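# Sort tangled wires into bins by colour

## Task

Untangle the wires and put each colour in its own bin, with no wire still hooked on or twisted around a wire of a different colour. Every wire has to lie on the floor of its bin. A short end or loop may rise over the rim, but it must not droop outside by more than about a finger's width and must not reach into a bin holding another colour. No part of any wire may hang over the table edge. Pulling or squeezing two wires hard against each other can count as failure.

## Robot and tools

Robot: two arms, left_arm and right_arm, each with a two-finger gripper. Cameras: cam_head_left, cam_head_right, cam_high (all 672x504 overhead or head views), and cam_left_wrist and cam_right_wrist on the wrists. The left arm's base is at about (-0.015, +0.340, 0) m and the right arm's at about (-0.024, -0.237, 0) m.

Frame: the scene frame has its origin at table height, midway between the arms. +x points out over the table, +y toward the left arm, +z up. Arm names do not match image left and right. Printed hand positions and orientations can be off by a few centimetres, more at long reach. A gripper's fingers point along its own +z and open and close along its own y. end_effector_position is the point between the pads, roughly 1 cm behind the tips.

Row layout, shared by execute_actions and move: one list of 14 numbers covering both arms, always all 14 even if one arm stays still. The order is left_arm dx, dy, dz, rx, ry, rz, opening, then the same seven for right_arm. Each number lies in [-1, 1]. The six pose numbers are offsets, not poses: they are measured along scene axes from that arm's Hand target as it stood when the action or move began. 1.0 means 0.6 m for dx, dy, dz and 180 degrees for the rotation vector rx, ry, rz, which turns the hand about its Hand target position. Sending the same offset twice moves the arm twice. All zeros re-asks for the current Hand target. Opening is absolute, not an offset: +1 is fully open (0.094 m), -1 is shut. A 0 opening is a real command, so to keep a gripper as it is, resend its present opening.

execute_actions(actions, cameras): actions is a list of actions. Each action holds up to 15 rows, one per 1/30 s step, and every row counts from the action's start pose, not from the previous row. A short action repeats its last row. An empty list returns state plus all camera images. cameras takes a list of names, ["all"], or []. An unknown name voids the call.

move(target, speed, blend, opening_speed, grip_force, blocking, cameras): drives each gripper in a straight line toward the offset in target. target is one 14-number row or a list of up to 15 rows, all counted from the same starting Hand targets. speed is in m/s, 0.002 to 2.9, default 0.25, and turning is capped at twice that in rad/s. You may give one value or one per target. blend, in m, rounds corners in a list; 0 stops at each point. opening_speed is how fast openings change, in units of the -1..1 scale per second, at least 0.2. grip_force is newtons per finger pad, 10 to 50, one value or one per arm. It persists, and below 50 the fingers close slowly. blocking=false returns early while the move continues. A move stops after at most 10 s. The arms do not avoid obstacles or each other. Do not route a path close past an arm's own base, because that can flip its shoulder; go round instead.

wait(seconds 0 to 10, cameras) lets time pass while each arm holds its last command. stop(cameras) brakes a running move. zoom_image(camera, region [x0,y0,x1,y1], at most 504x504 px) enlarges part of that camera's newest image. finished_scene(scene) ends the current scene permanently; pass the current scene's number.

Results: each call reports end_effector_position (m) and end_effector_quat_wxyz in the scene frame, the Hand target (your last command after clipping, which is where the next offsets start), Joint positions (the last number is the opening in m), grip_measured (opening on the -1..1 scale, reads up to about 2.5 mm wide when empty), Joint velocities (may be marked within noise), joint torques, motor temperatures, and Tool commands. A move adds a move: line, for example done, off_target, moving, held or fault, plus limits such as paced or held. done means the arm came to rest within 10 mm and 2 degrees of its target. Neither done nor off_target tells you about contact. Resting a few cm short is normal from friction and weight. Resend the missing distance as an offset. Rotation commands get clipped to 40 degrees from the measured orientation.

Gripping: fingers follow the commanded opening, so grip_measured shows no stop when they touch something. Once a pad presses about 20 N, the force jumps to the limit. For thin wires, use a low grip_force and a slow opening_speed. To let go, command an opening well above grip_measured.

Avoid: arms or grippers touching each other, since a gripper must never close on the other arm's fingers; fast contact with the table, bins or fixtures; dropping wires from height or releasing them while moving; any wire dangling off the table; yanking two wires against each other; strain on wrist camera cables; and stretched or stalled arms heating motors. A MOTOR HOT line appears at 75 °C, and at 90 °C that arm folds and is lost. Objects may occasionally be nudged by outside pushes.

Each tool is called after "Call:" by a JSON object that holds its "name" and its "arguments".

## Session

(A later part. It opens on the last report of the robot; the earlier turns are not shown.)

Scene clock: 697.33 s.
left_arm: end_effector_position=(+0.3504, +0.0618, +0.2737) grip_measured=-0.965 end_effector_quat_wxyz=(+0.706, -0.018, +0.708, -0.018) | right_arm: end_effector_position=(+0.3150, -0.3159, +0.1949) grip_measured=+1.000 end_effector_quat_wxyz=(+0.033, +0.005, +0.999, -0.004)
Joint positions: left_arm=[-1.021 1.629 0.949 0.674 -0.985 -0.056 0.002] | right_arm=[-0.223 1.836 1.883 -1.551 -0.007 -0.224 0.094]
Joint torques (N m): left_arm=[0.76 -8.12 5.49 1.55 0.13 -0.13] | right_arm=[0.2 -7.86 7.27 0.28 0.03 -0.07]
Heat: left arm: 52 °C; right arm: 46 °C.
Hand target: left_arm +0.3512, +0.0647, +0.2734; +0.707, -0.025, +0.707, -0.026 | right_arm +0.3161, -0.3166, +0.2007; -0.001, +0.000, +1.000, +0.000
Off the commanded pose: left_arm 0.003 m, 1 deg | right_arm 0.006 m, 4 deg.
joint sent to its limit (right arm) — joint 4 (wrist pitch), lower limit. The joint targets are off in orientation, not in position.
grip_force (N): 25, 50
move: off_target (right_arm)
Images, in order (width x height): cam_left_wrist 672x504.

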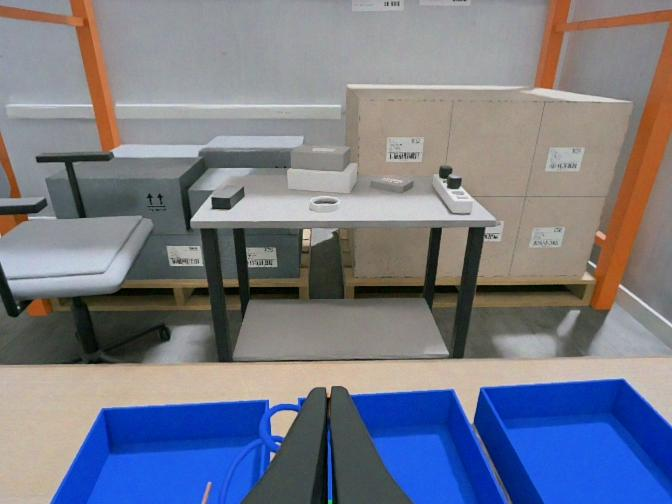

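Call:
{"name": "zoom_image", "arguments": {"camera": "cam_left_wrist", "region": [150, 370, 400, 504]}}

Call:
{"name": "wait", "arguments": {"seconds": 0, "cameras": ["all"]}}

Call:
{"name": "zoom_image", "arguments": {"camera": "cam_high", "region": [210, 120, 360, 260]}}

Call:
{"name": "zoom_image", "arguments": {"camera": "cam_head_left", "region": [270, 170, 420, 320]}}

Scaled by 2.016 from the camera's 672x504 image, which has a finer 960x720 frame.

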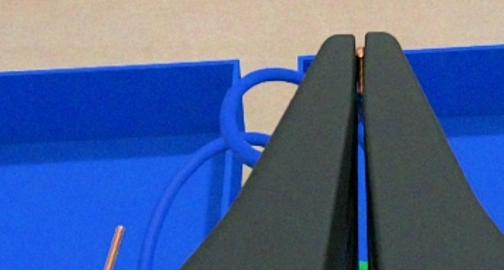

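Scene clock: 707.47 s.
left_arm: end_effector_position=(+0.3504, +0.0618, +0.2737) grip_measured=-0.965 end_effector_quat_wxyz=(+0.706, -0.018, +0.708, -0.018) | right_arm: end_effector_position=(+0.3150, -0.3159, +0.1949) grip_measured=+1.000 end_effector_quat_wxyz=(+0.033, +0.005, +0.999, -0.004)
Joint positions: left_arm=[-1.021 1.629 0.949 0.674 -0.985 -0.057 0.002] | right_arm=[-0.223 1.836 1.883 -1.551 -0.007 -0.224 0.094]
Joint torques (N m): left_arm=[0.81 -8.14 5.39 1.61 0.07 -0.21] | right_arm=[0.21 -7.86 7.27 0.29 0.03 -0.08]
Heat: left arm: 52 °C; right arm: 46 °C.
Hand target: left_arm +0.3512, +0.0647, +0.2734; +0.707, -0.025, +0.707, -0.026 | right_arm +0.3161, -0.3166, +0.2007; -0.001, +0.000, +1.000, +0.000
Tool commands: left_gripper/opening=-1.0 right_gripper/opening=+1.0
Off the commanded pose: left_arm 0.003 m, 1 deg | right_arm 0.006 m, 4 deg.
grip_force (N): 25, 50

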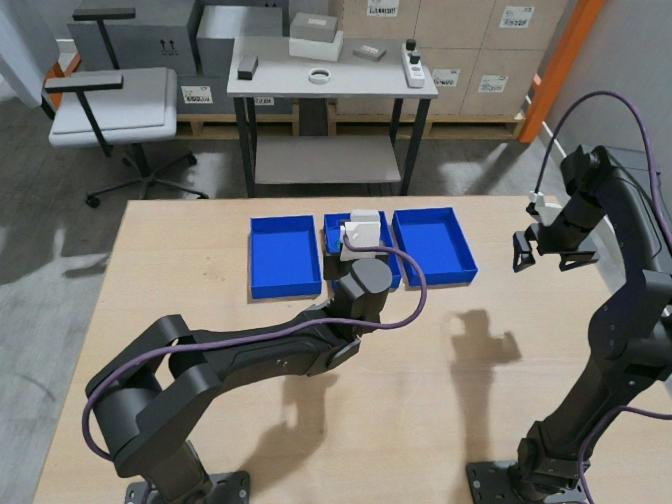

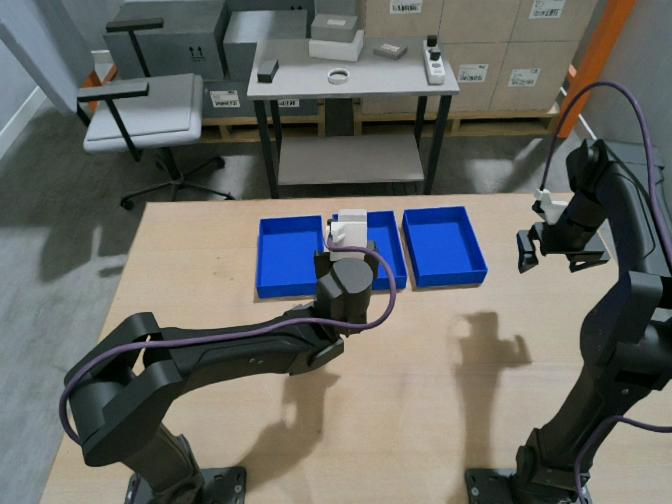

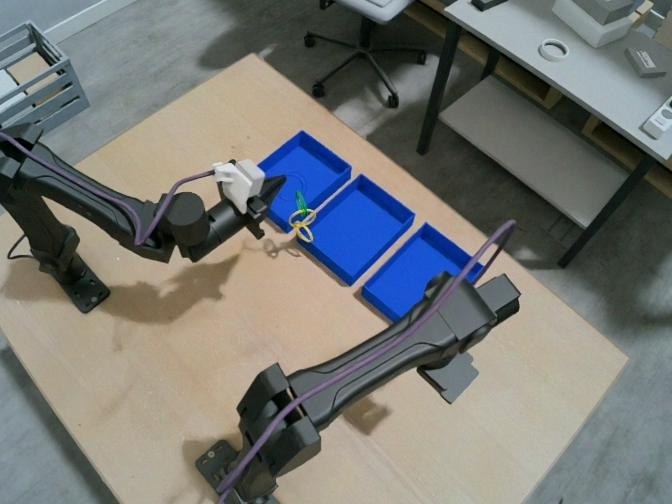

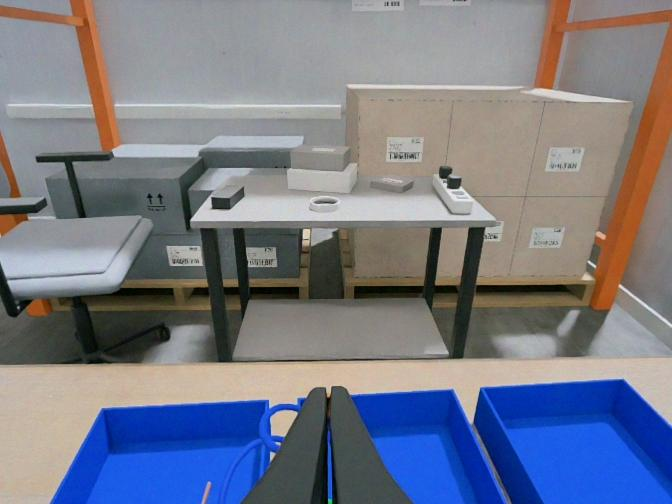

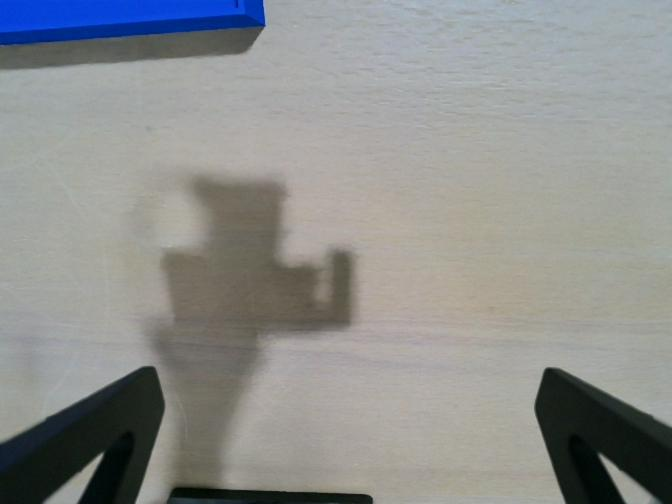

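Scaled by 3.360 from the camera's 672x504 image, which has a finer 960x720 frame.

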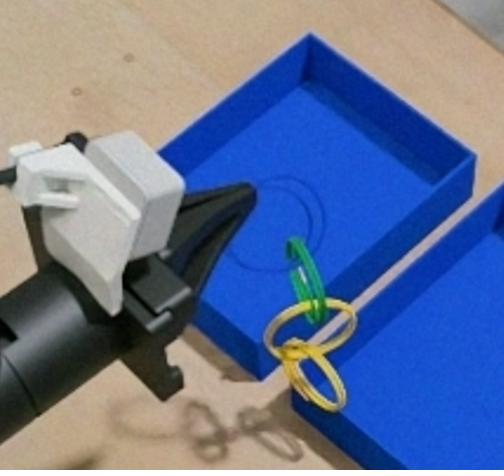

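Scaled by 3.360 from the camera's 672x504 image, which has a finer 960x720 frame.

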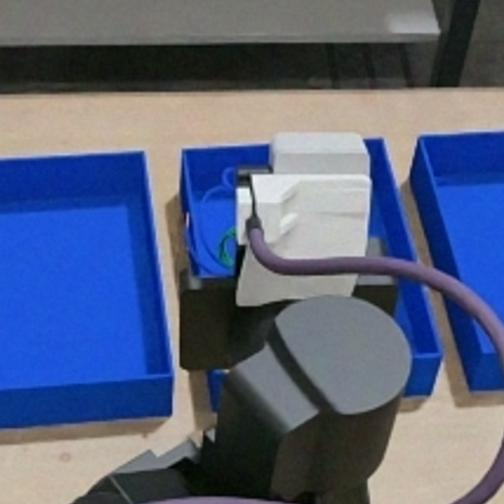

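Call:
{"name": "move", "arguments": {"target": [0, 0, 0, -0.33, 0, 0, -1, 0, 0, 0, 0, 0, 0, 1], "cameras": ["cam_left_wrist","cam_high"], "speed": 0.3}}

Call:
{"name": "zoom_image", "arguments": {"camera": "cam_high", "region": [210, 120, 360, 260]}}

Scene clock: 717.67 s.
left_arm: end_effector_position=(+0.3503, +0.0600, +0.2771) grip_measured=-0.965 end_effector_quat_wxyz=(+0.599, -0.372, +0.598, -0.381) | right_arm: end_effector_position=(+0.3150, -0.3159, +0.1949) grip_measured=+1.000 end_effector_quat_wxyz=(+0.033, +0.005, +0.999, -0.004)
Joint positions: left_arm=[-1.021 1.629 0.949 0.694 -0.975 -1.111 0.002] | right_arm=[-0.223 1.836 1.883 -1.551 -0.007 -0.224 0.094]
Joint torques (N m): left_arm=[0.66 -8.09 5.2 1.42 -0.01 0.04] | right_arm=[0.21 -7.86 7.27 0.29 0.03 -0.07]
Motor temperatures (°C): left_arm=[33 52 47 37 31 33 35] | right_arm=[31 46 44 35 34 32 33]
Heat: left arm: 52 °C; right arm: 46 °C.
Hand target: left_arm +0.3512, +0.0647, +0.2735; +0.601, -0.372, +0.601, -0.373 | right_arm +0.3161, -0.3166, +0.2007; -0.001, +0.000, +1.000, +0.000
Off the commanded pose: left_arm 0.006 m, 1 deg | right_arm 0.006 m, 4 deg.
joint sent to its limit (right arm) — joint 4 (wrist pitch), lower limit. The joint targets are off in orientation, not in position.
grip_force (N): 25, 50
move: off_target (right_arm)
Images, in order (width x height): cam_high 672x504, cam_left_wrist 672x504.

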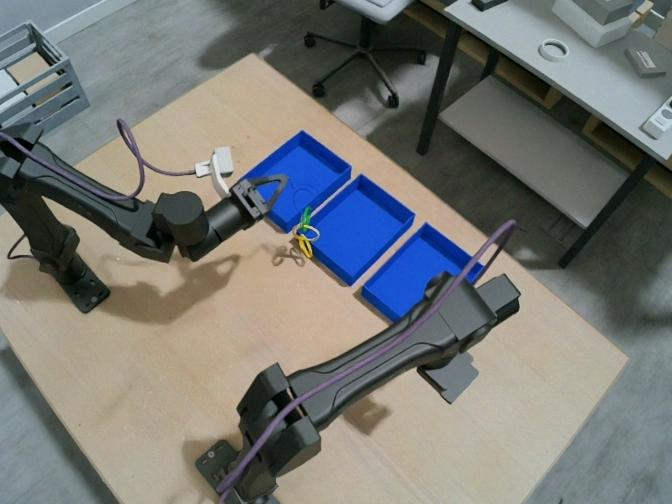

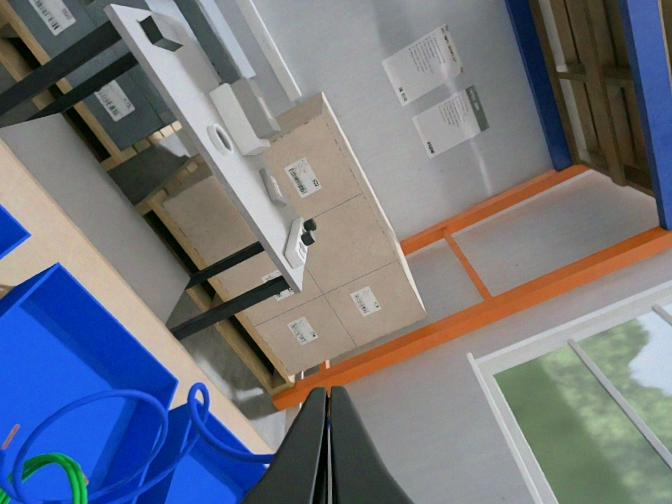

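Scaled by 3.360 from the camera's 672x504 image, which has a finer 960x720 frame.

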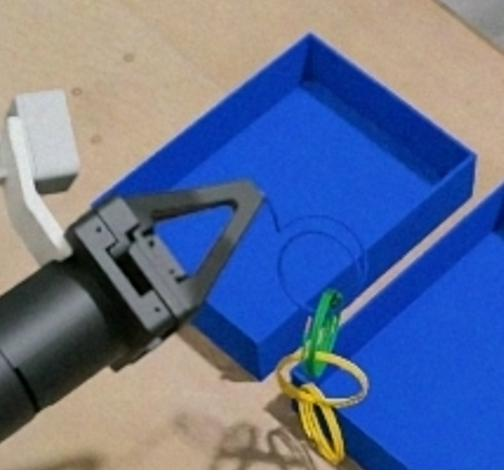

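Call:
{"name": "zoom_image", "arguments": {"camera": "cam_left_wrist", "region": [0, 350, 300, 504]}}

Scaled by 1.680 from the camera's 672x504 image, which has a finer 960x720 frame.

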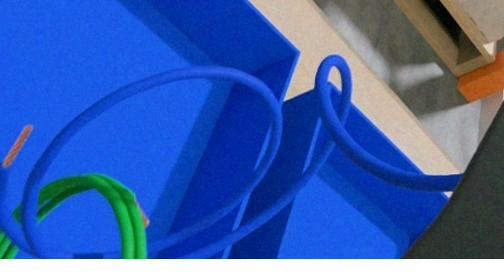

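Call:
{"name": "move", "arguments": {"target": [0, 0, 0, -0.28, 0, 0, -1, 0, 0, 0, 0, 0, 0, 1], "cameras": ["cam_left_wrist","cam_high"], "speed": 0.3}}

Call:
{"name": "zoom_image", "arguments": {"camera": "cam_high", "region": [230, 140, 350, 260]}}

Call:
{"name": "zoom_image", "arguments": {"camera": "cam_left_wrist", "region": [0, 250, 340, 504]}}

Scene clock: 756.73 s.
left_arm: end_effector_position=(+0.3503, +0.0600, +0.2778) grip_measured=-0.965 end_effector_quat_wxyz=(-0.380, +0.590, -0.383, +0.601) | right_arm: end_effector_position=(+0.3150, -0.3159, +0.1949) grip_measured=+1.000 end_effector_quat_wxyz=(+0.033, +0.005, +0.999, -0.004)
Joint positions: left_arm=[-1.021 1.629 0.949 0.698 -0.975 -1.988 0.002] | right_arm=[-0.223 1.836 1.883 -1.551 -0.007 -0.224 0.094]
Joint torques (N m): left_arm=[0.51 -7.97 5.49 1.4 -0.02 0.01] | right_arm=[0.2 -7.84 7.25 0.29 0.02 -0.07]
Heat: left arm: 51 °C; right arm: 46 °C.
Hand target: left_arm +0.3512, +0.0647, +0.2734; -0.386, +0.592, -0.385, +0.593 | right_arm +0.3161, -0.3166, +0.2007; -0.001, +0.000, +1.000, +0.000
Off the commanded pose: left_arm 0.006 m, 1 deg | right_arm 0.006 m, 4 deg.
joint sent to its limit (right arm) — joint 4 (wrist pitch), lower limit. The joint targets are off in orientation, not in position.
grip_force (N): 25, 50
move: off_target (right_arm)
Images, in order (width x height): cam_high 672x504, cam_left_wrist 672x504.

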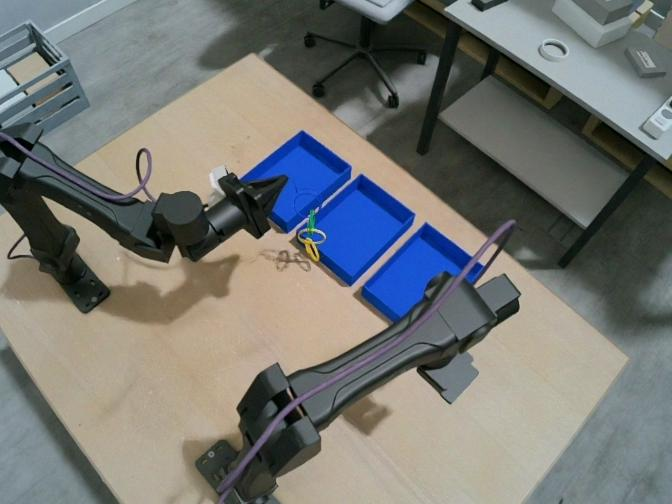

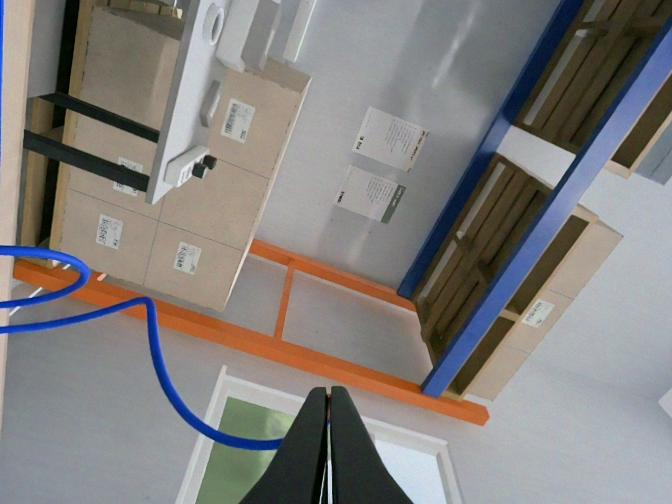

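Scaled by 4.200 from the camera's 672x504 image, which has a finer 960x720 frame.

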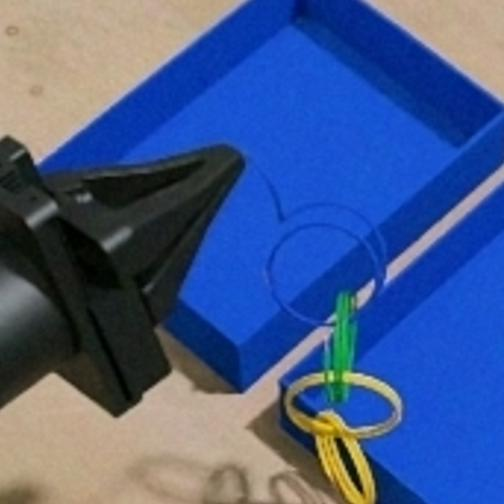

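Scaled by 1.482 from the camera's 672x504 image, which has a finer 960x720 frame.

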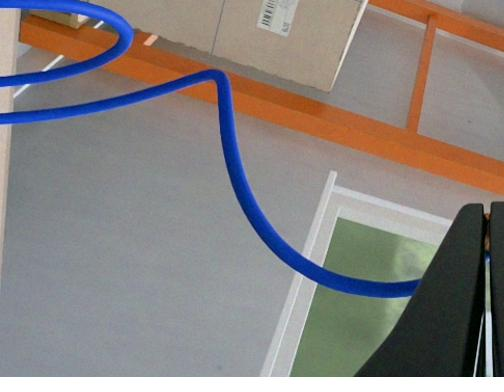

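Call:
{"name": "move", "arguments": {"target": [[-0.08, 0.05, 0, 0.47, 0, 0, -1, 0, 0, 0, 0, 0, 0, 1],[-0.13, 0.07, -0.04, 0.94, 0, 0, -1, 0, 0, 0, 0, 0, 0, 1]], "cameras": ["all"], "speed": 0.3, "blend": 0.03}}

Call:
{"name": "zoom_image", "arguments": {"camera": "cam_high", "region": [190, 140, 340, 290]}}

Call:
{"name": "zoom_image", "arguments": {"camera": "cam_head_right", "region": [250, 200, 420, 370]}}

Scene clock: 790.33 s.
left_arm: end_effector_position=(+0.2763, +0.1051, +0.2460) grip_measured=-0.965 end_effector_quat_wxyz=(+0.617, +0.339, +0.626, +0.336) | right_arm: end_effector_position=(+0.3150, -0.3159, +0.1949) grip_measured=+1.000 end_effector_quat_wxyz=(+0.033, +0.005, +0.999, -0.004)
Joint positions: left_arm=[-1.168 1.389 0.619 0.737 -1.136 0.964 0.002] | right_arm=[-0.223 1.836 1.883 -1.551 -0.007 -0.224 0.094]
Joint torques (N m): left_arm=[-0.55 -6.13 5.05 1.66 -0.05 -0.12] | right_arm=[0.2 -7.86 7.27 0.29 0.03 -0.07]
Heat: left arm: 50 °C; right arm: 46 °C.
Hand target: left_arm +0.2731, +0.1067, +0.2493; +0.626, +0.329, +0.627, +0.327 | right_arm +0.3161, -0.3166, +0.2007; -0.001, +0.000, +1.000, +0.000
Off the commanded pose: left_arm 0.005 m, 2 deg | right_arm 0.006 m, 4 deg.
joint sent to its limit (right arm) — joint 4 (wrist pitch), lower limit. The joint targets are off in orientation, not in position.
grip_force (N): 25, 50
move: off_target (right_arm)

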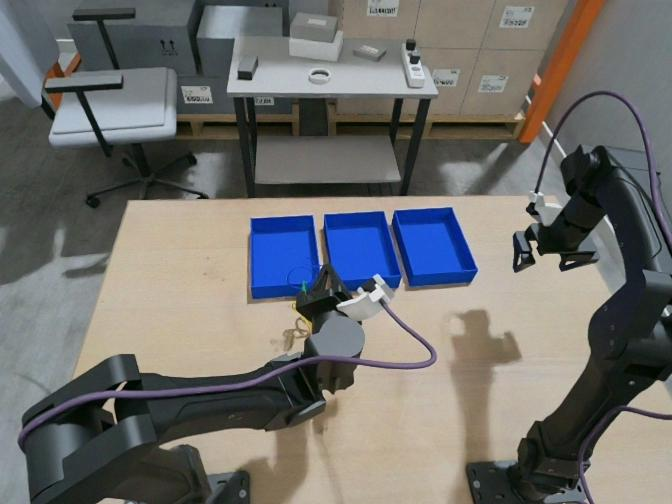

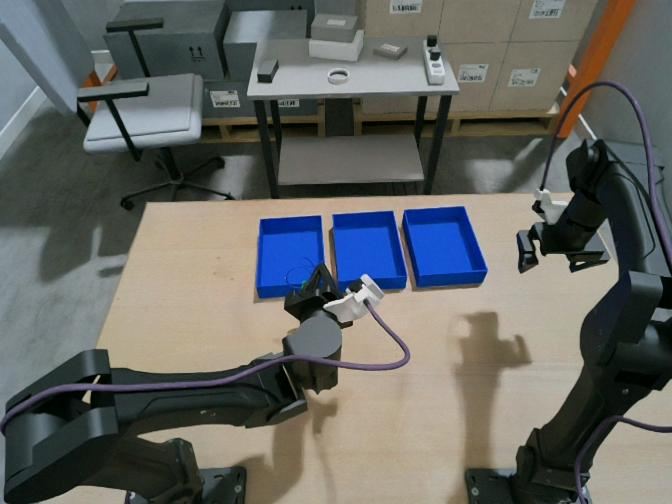

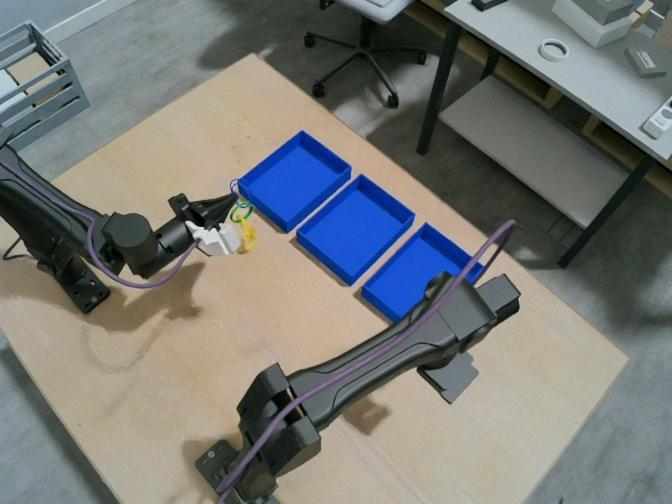

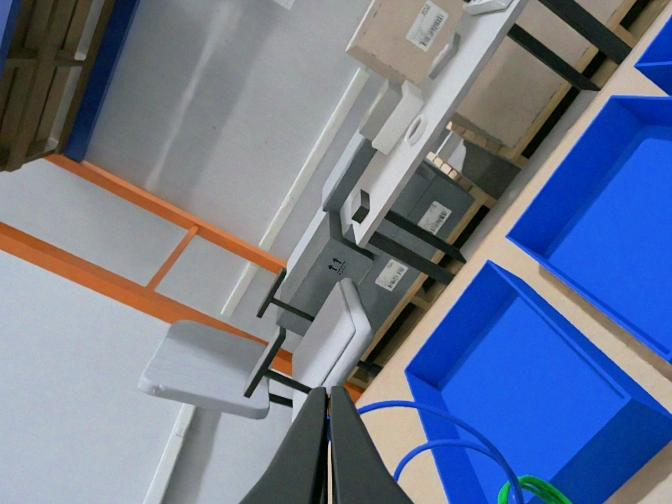

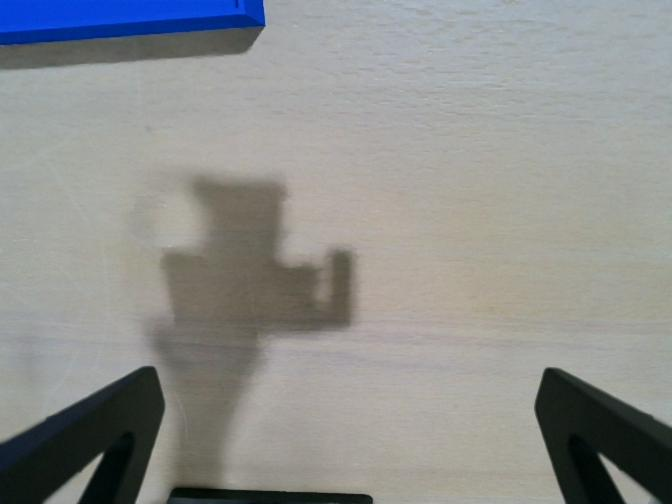

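Scaled by 3.360 from the camera's 672x504 image, which has a finer 960x720 frame.

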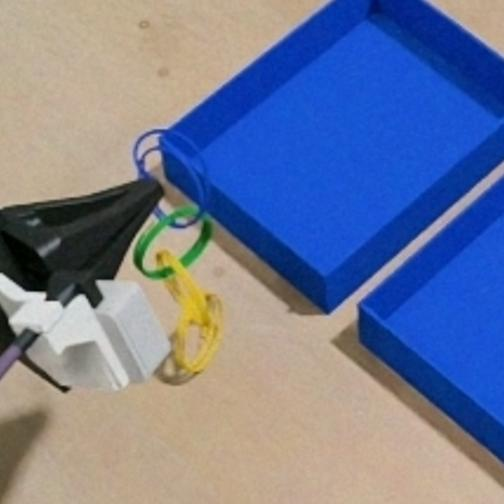

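Scaled by 2.965 from the camera's 672x504 image, which has a finer 960x720 frame.

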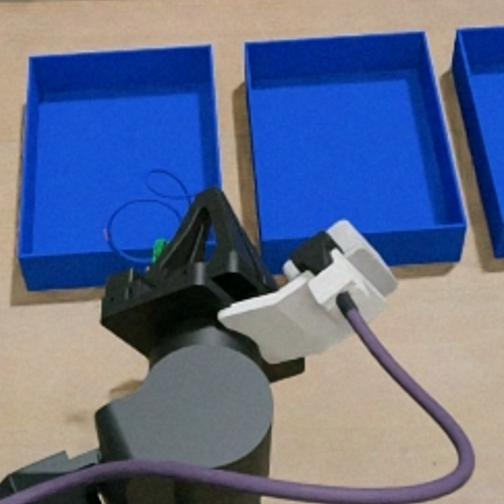

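Call:
{"name": "move", "arguments": {"target": [0, 0, 0, 0.31, 0, 0, -1, 0, 0, 0, 0, 0, 0, 1], "cameras": ["cam_left_wrist","cam_high"], "speed": 0.3}}

Call:
{"name": "zoom_image", "arguments": {"camera": "cam_high", "region": [190, 140, 340, 290]}}

Scene clock: 803.53 s.
left_arm: end_effector_position=(+0.2763, +0.1056, +0.2461) grip_measured=-0.965 end_effector_quat_wxyz=(+0.390, +0.590, +0.399, +0.584) | right_arm: end_effector_position=(+0.3150, -0.3159, +0.1949) grip_measured=+1.000 end_effector_quat_wxyz=(+0.033, +0.005, +0.999, -0.004)
Joint positions: left_arm=[-1.168 1.389 0.619 0.737 -1.139 1.928 0.002] | right_arm=[-0.223 1.836 1.883 -1.551 -0.007 -0.224 0.094]
Joint torques (N m): left_arm=[-0.81 -5.97 5.24 1.71 -0.06 0.04] | right_arm=[0.21 -7.84 7.27 0.29 0.03 -0.07]
Heat: left arm: 48 °C; right arm: 46 °C.
Hand target: left_arm +0.2731, +0.1067, +0.2493; +0.400, +0.583, +0.401, +0.583 | right_arm +0.3161, -0.3166, +0.2007; -0.001, +0.000, +1.000, +0.000
Off the commanded pose: left_arm 0.005 m, 1 deg | right_arm 0.006 m, 4 deg.
joint sent to its limit (right arm) — joint 4 (wrist pitch), lower limit. The joint targets are off in orientation, not in position.
grip_force (N): 25, 50
move: off_target (right_arm)
Images, in order (width x height): cam_high 672x504, cam_left_wrist 672x504.

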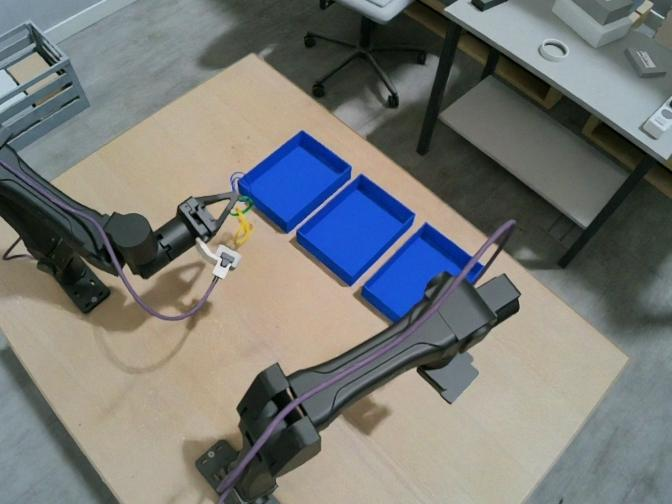

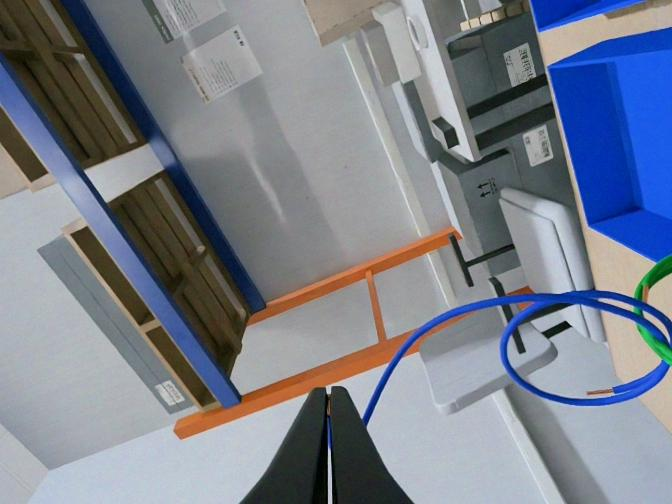

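Scaled by 3.360 from the camera's 672x504 image, which has a finer 960x720 frame.

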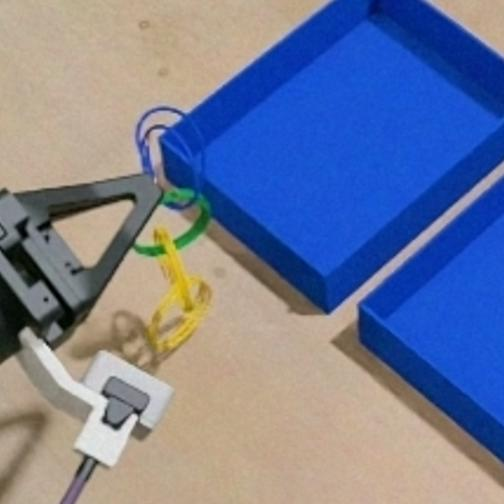

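Call:
{"name": "move", "arguments": {"target": [[0, 0, 0, -0.5, 0, 0, -1, -0.043, 0.27, -0.07, 0.385, -0.385, 0.385, 1],[0, 0, 0, -0.98, 0, 0, -1, -0.043, 0.28, -0.13, 0.385, -0.385, 0.385, 1]], "cameras": ["all"], "speed": 0.3, "blend": 0.02}}

Call:
{"name": "zoom_image", "arguments": {"camera": "cam_high", "region": [190, 140, 340, 290]}}

Scene clock: 843.57 s.
left_arm: end_effector_position=(+0.2758, +0.1066, +0.2523) grip_measured=-0.965 end_effector_quat_wxyz=(+0.595, -0.387, +0.587, -0.388) | right_arm: end_effector_position=(+0.2903, -0.1514, +0.1251) grip_measured=+1.000 end_effector_quat_wxyz=(+0.488, -0.480, +0.602, +0.410)
Joint positions: left_arm=[-1.168 1.389 0.609 0.805 -1.138 -1.138 0.002] | right_arm=[-0.296 1.959 1.115 -1.245 -1.354 -2.074 0.094]
Joint torques (N m): left_arm=[-0.65 -5.83 5.38 1.17 0.01 0] | right_arm=[0.59 -6 2.88 -0.39 -0.94 -0.09]
Motor temperatures (°C): left_arm=[33 46 48 40 31 33 36] | right_arm=[31 45 44 35 34 32 33]
Heat: left arm: 48 °C; right arm: 45 °C.
Hand target: left_arm +0.2731, +0.1067, +0.2493; +0.596, -0.381, +0.595, -0.382 | right_arm +0.2903, -0.1485, +0.1227; +0.499, -0.500, +0.500, +0.500
Off the commanded pose: left_arm 0.004 m, 1 deg | right_arm 0.004 m, 16 deg.
joint sent to its limit (right arm) — joint 6 (wrist roll), lower limit. The joint targets are off in orientation, not in position.
grip_force (N): 25, 50
move: off_target (right_arm)

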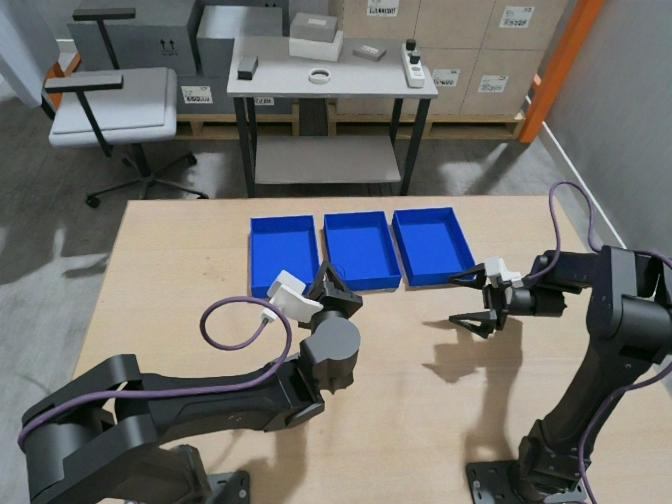

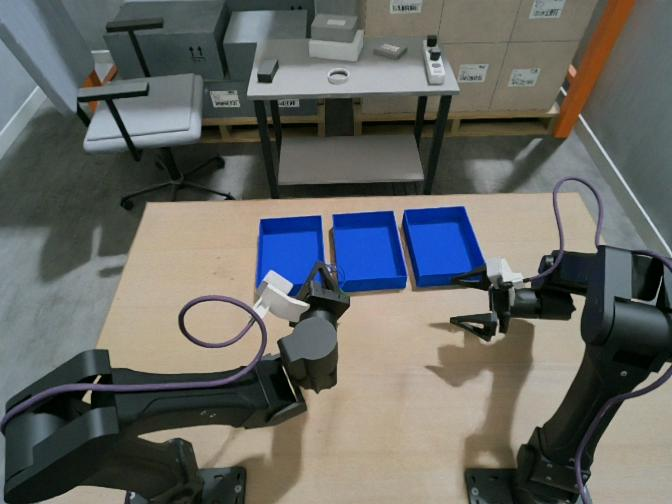

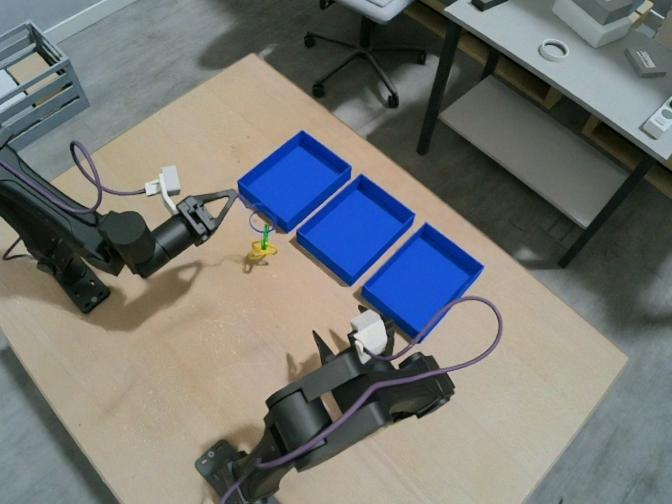

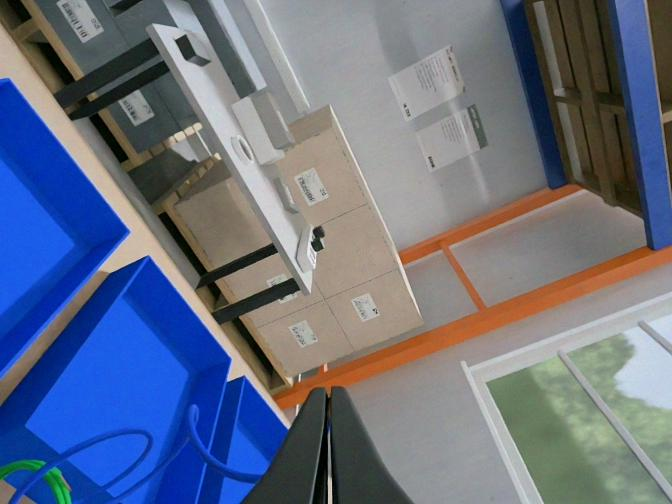

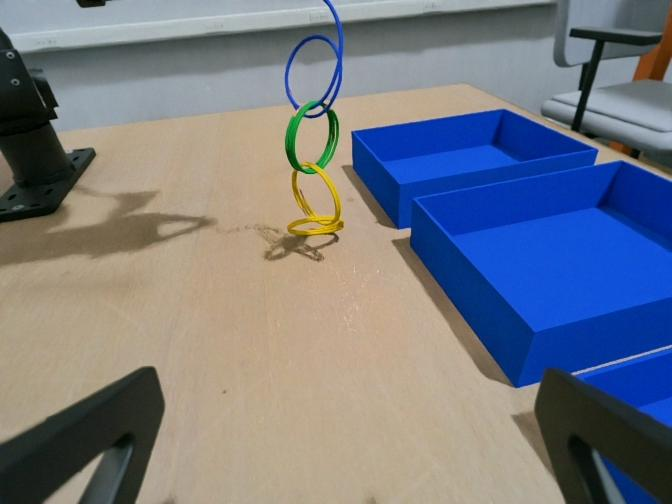

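Scaled by 3.360 from the camera's 672x504 image, which has a finer 960x720 frame.

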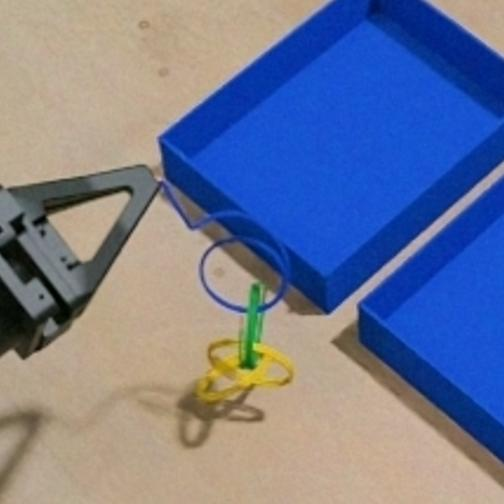

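Call:
{"name": "zoom_image", "arguments": {"camera": "cam_right_wrist", "region": [240, 0, 400, 140]}}

Call:
{"name": "zoom_image", "arguments": {"camera": "cam_right_wrist", "region": [250, 90, 370, 270]}}

Scaled by 3.150 from the camera's 672x504 image, which has a finer 960x720 frame.

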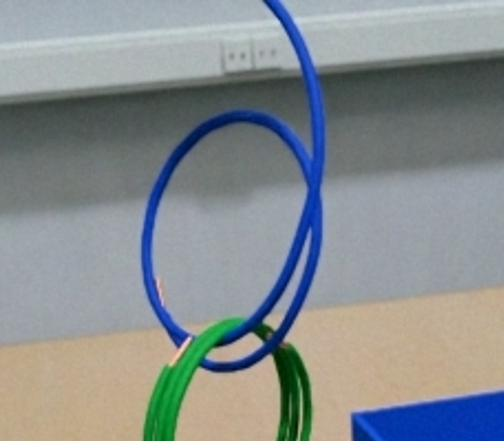

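Scaled by 2.800 from the camera's 672x504 image, which has a finer 960x720 frame.

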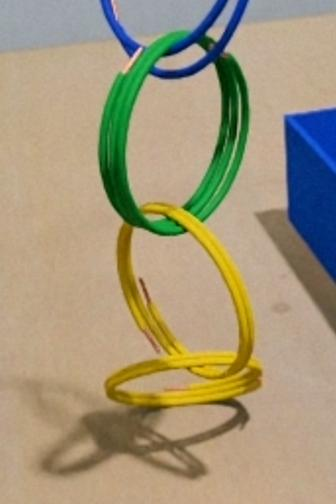

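Call:
{"name": "move", "arguments": {"target": [0, 0, 0, 0, 0, 0, -1, 0.0, 0.18, -0.055, 0,0,0, 1], "cameras": ["cam_right_wrist","cam_high","cam_head_left"], "speed": 0.2}}

Scene clock: 882.03 s.
left_arm: end_effector_position=(+0.2758, +0.1066, +0.2523) grip_measured=-0.965 end_effector_quat_wxyz=(+0.595, -0.387, +0.587, -0.388) | right_arm: end_effector_position=(+0.2905, -0.0408, +0.0757) grip_measured=+1.000 end_effector_quat_wxyz=(-0.468, +0.520, -0.503, -0.508)
Joint positions: left_arm=[-1.168 1.389 0.609 0.805 -1.138 -1.139 0.002] | right_arm=[0.06 2.163 1.101 -0.707 -1.522 -1.744 0.094]
Joint torques (N m): left_arm=[-0.85 -5.85 5.42 1.16 0.05 0] | right_arm=[-0.06 -11.67 2.58 0.13 -1.03 0.05]
Heat: left arm: 49 °C; right arm: 44 °C.
Hand target: left_arm +0.2731, +0.1067, +0.2493; +0.596, -0.381, +0.595, -0.382 | right_arm +0.2903, -0.0405, +0.0898; -0.500, +0.500, -0.500, -0.500
Off the commanded pose: left_arm 0.004 m, 1 deg | right_arm 0.014 m, 4 deg.
joint sent to its limit (right arm) — joint 5 (wrist yaw), lower limit. The joint targets are off in orientation, not in position.
grip_force (N): 25, 50
move: off_target (right_arm)
Images, in order (width x height): cam_head_left 672x504, cam_high 672x504, cam_right_wrist 672x504.

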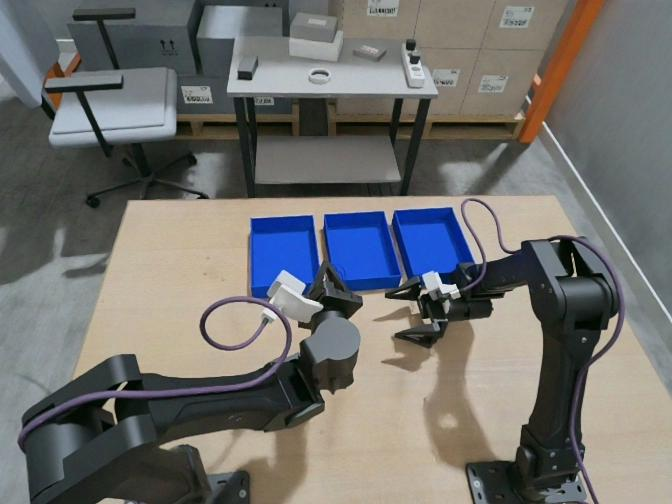

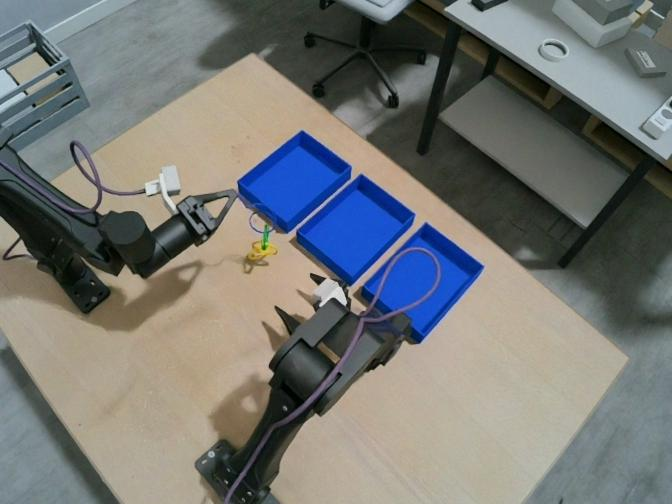

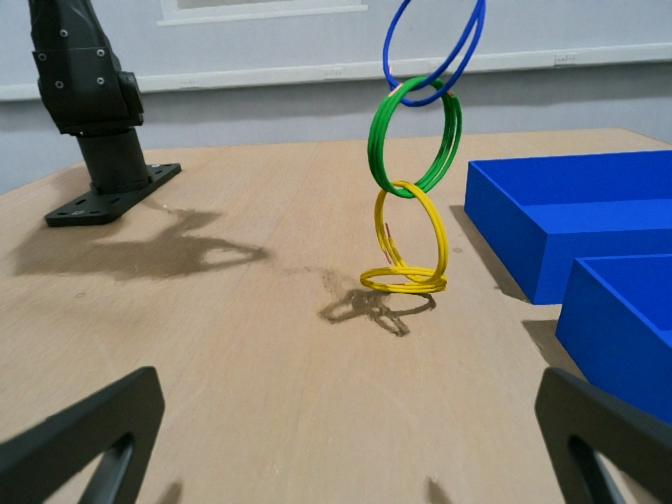

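Call:
{"name": "move", "arguments": {"target": [[0, 0, 0, 0, 0, 0, -1, 0.055, 0.08, -0.013, 0,0,-0.06, 1],[0, 0, 0, 0, 0, 0, -1, 0.058, 0.16, -0.013, 0,0,-0.06, 1]], "cameras": ["cam_right_wrist","cam_high","cam_head_left"], "speed": 0.12, "blend": 0.02}}

Call:
{"name": "zoom_image", "arguments": {"camera": "cam_high", "region": [190, 140, 340, 290]}}

Scene clock: 906.93 s.
left_arm: end_effector_position=(+0.2758, +0.1066, +0.2523) grip_measured=-0.965 end_effector_quat_wxyz=(+0.595, -0.387, +0.587, -0.388) | right_arm: end_effector_position=(+0.3278, +0.0544, +0.0901) grip_measured=+1.000 end_effector_quat_wxyz=(+0.547, -0.455, +0.540, +0.450)
Joint positions: left_arm=[-1.168 1.389 0.609 0.805 -1.138 -1.139 0.002] | right_arm=[0.353 2.236 0.771 1.472 -1.047 -0.007 0.094]
Joint torques (N m): left_arm=[-0.7 -5.74 5.42 1.17 -0.01 0.02] | right_arm=[0.57 -6.95 2.32 2 0.08 0.04]
Heat: left arm: 49 °C; right arm: 47 °C.
Hand target: left_arm +0.2731, +0.1067, +0.2493; +0.596, -0.381, +0.595, -0.382 | right_arm +0.3252, +0.0554, +0.0820; +0.544, -0.451, +0.545, +0.451
Off the commanded pose: left_arm 0.004 m, 1 deg | right_arm 0.009 m, 1 deg.
grip_force (N): 25, 50
move: done
Images, in order (width x height): cam_head_left 672x504, cam_high 672x504, cam_right_wrist 672x504.

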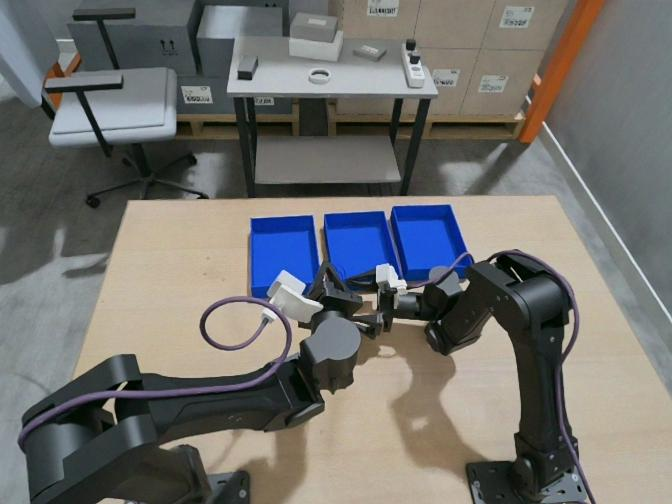

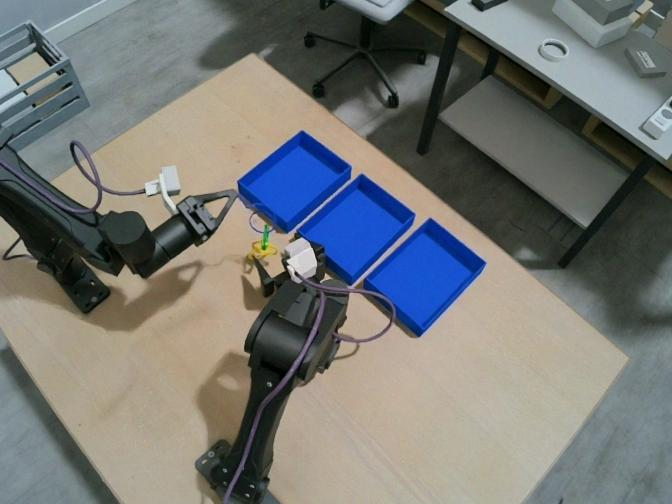

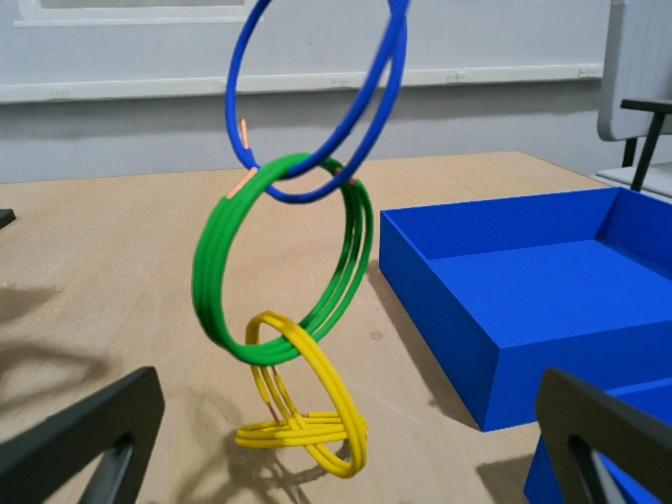

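Scaled by 3.360 from the camera's 672x504 image, which has a finer 960x720 frame.

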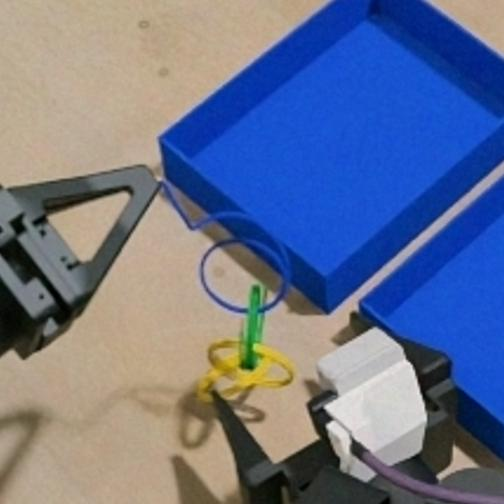

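Call:
{"name": "move", "arguments": {"target": [[0, 0, 0, 0, 0, 0, -1, -0.004, 0.015, -0.025, 0,0,0, 1],[0, 0, 0, 0, 0, 0, -1, -0.004, 0.06, -0.025, 0,0,0, 1]], "cameras": ["cam_right_wrist","cam_high"], "speed": 0.08, "blend": 0.005}}

Call:
{"name": "zoom_image", "arguments": {"camera": "cam_high", "region": [190, 140, 340, 290]}}

Scene clock: 926.47 s.
left_arm: end_effector_position=(+0.2758, +0.1066, +0.2523) grip_measured=-0.965 end_effector_quat_wxyz=(+0.595, -0.387, +0.587, -0.388) | right_arm: end_effector_position=(+0.3179, +0.0897, +0.0710) grip_measured=+1.000 end_effector_quat_wxyz=(+0.540, -0.455, +0.544, +0.454)
Joint positions: left_arm=[-1.168 1.389 0.609 0.805 -1.138 -1.139 0.002] | right_arm=[0.458 2.313 0.806 1.5 -0.948 -0.004 0.094]
Joint torques (N m): left_arm=[-0.75 -5.71 5.34 1.14 -0.02 0.04] | right_arm=[0.16 -7.12 4.46 1.97 0.07 0.03]
Heat: left arm: 49 °C; right arm: 44 °C.
Hand target: left_arm +0.2731, +0.1067, +0.2493; +0.596, -0.381, +0.595, -0.382 | right_arm +0.3227, +0.0914, +0.0668; +0.544, -0.451, +0.545, +0.451
Off the commanded pose: left_arm 0.004 m, 1 deg | right_arm 0.007 m, 1 deg.
grip_force (N): 25, 50
move: done
Images, in order (width x height): cam_high 672x504, cam_right_wrist 672x504.

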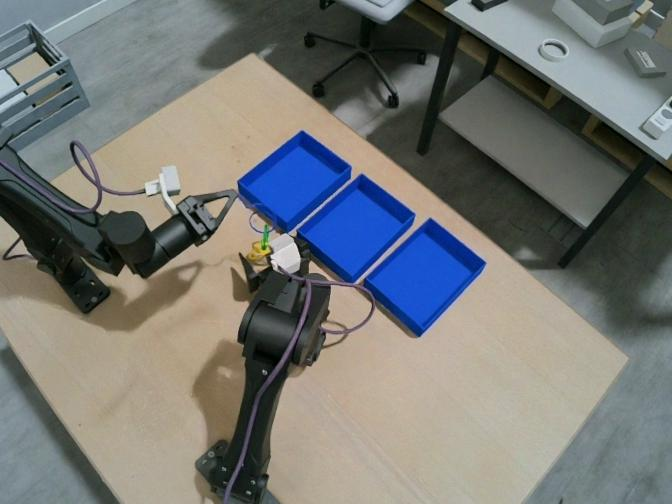

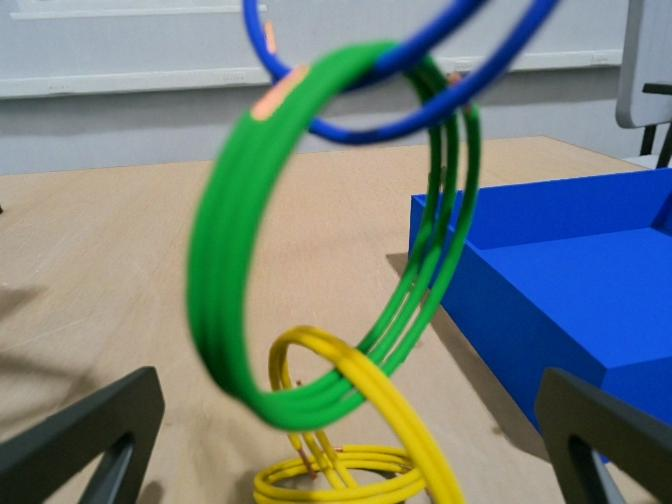

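Scaled by 3.360 from the camera's 672x504 image, which has a finer 960x720 frame.

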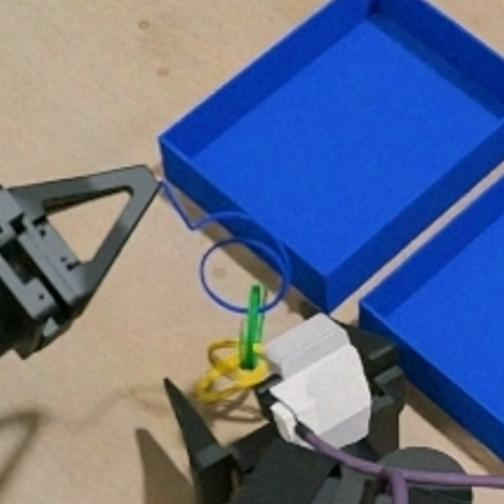

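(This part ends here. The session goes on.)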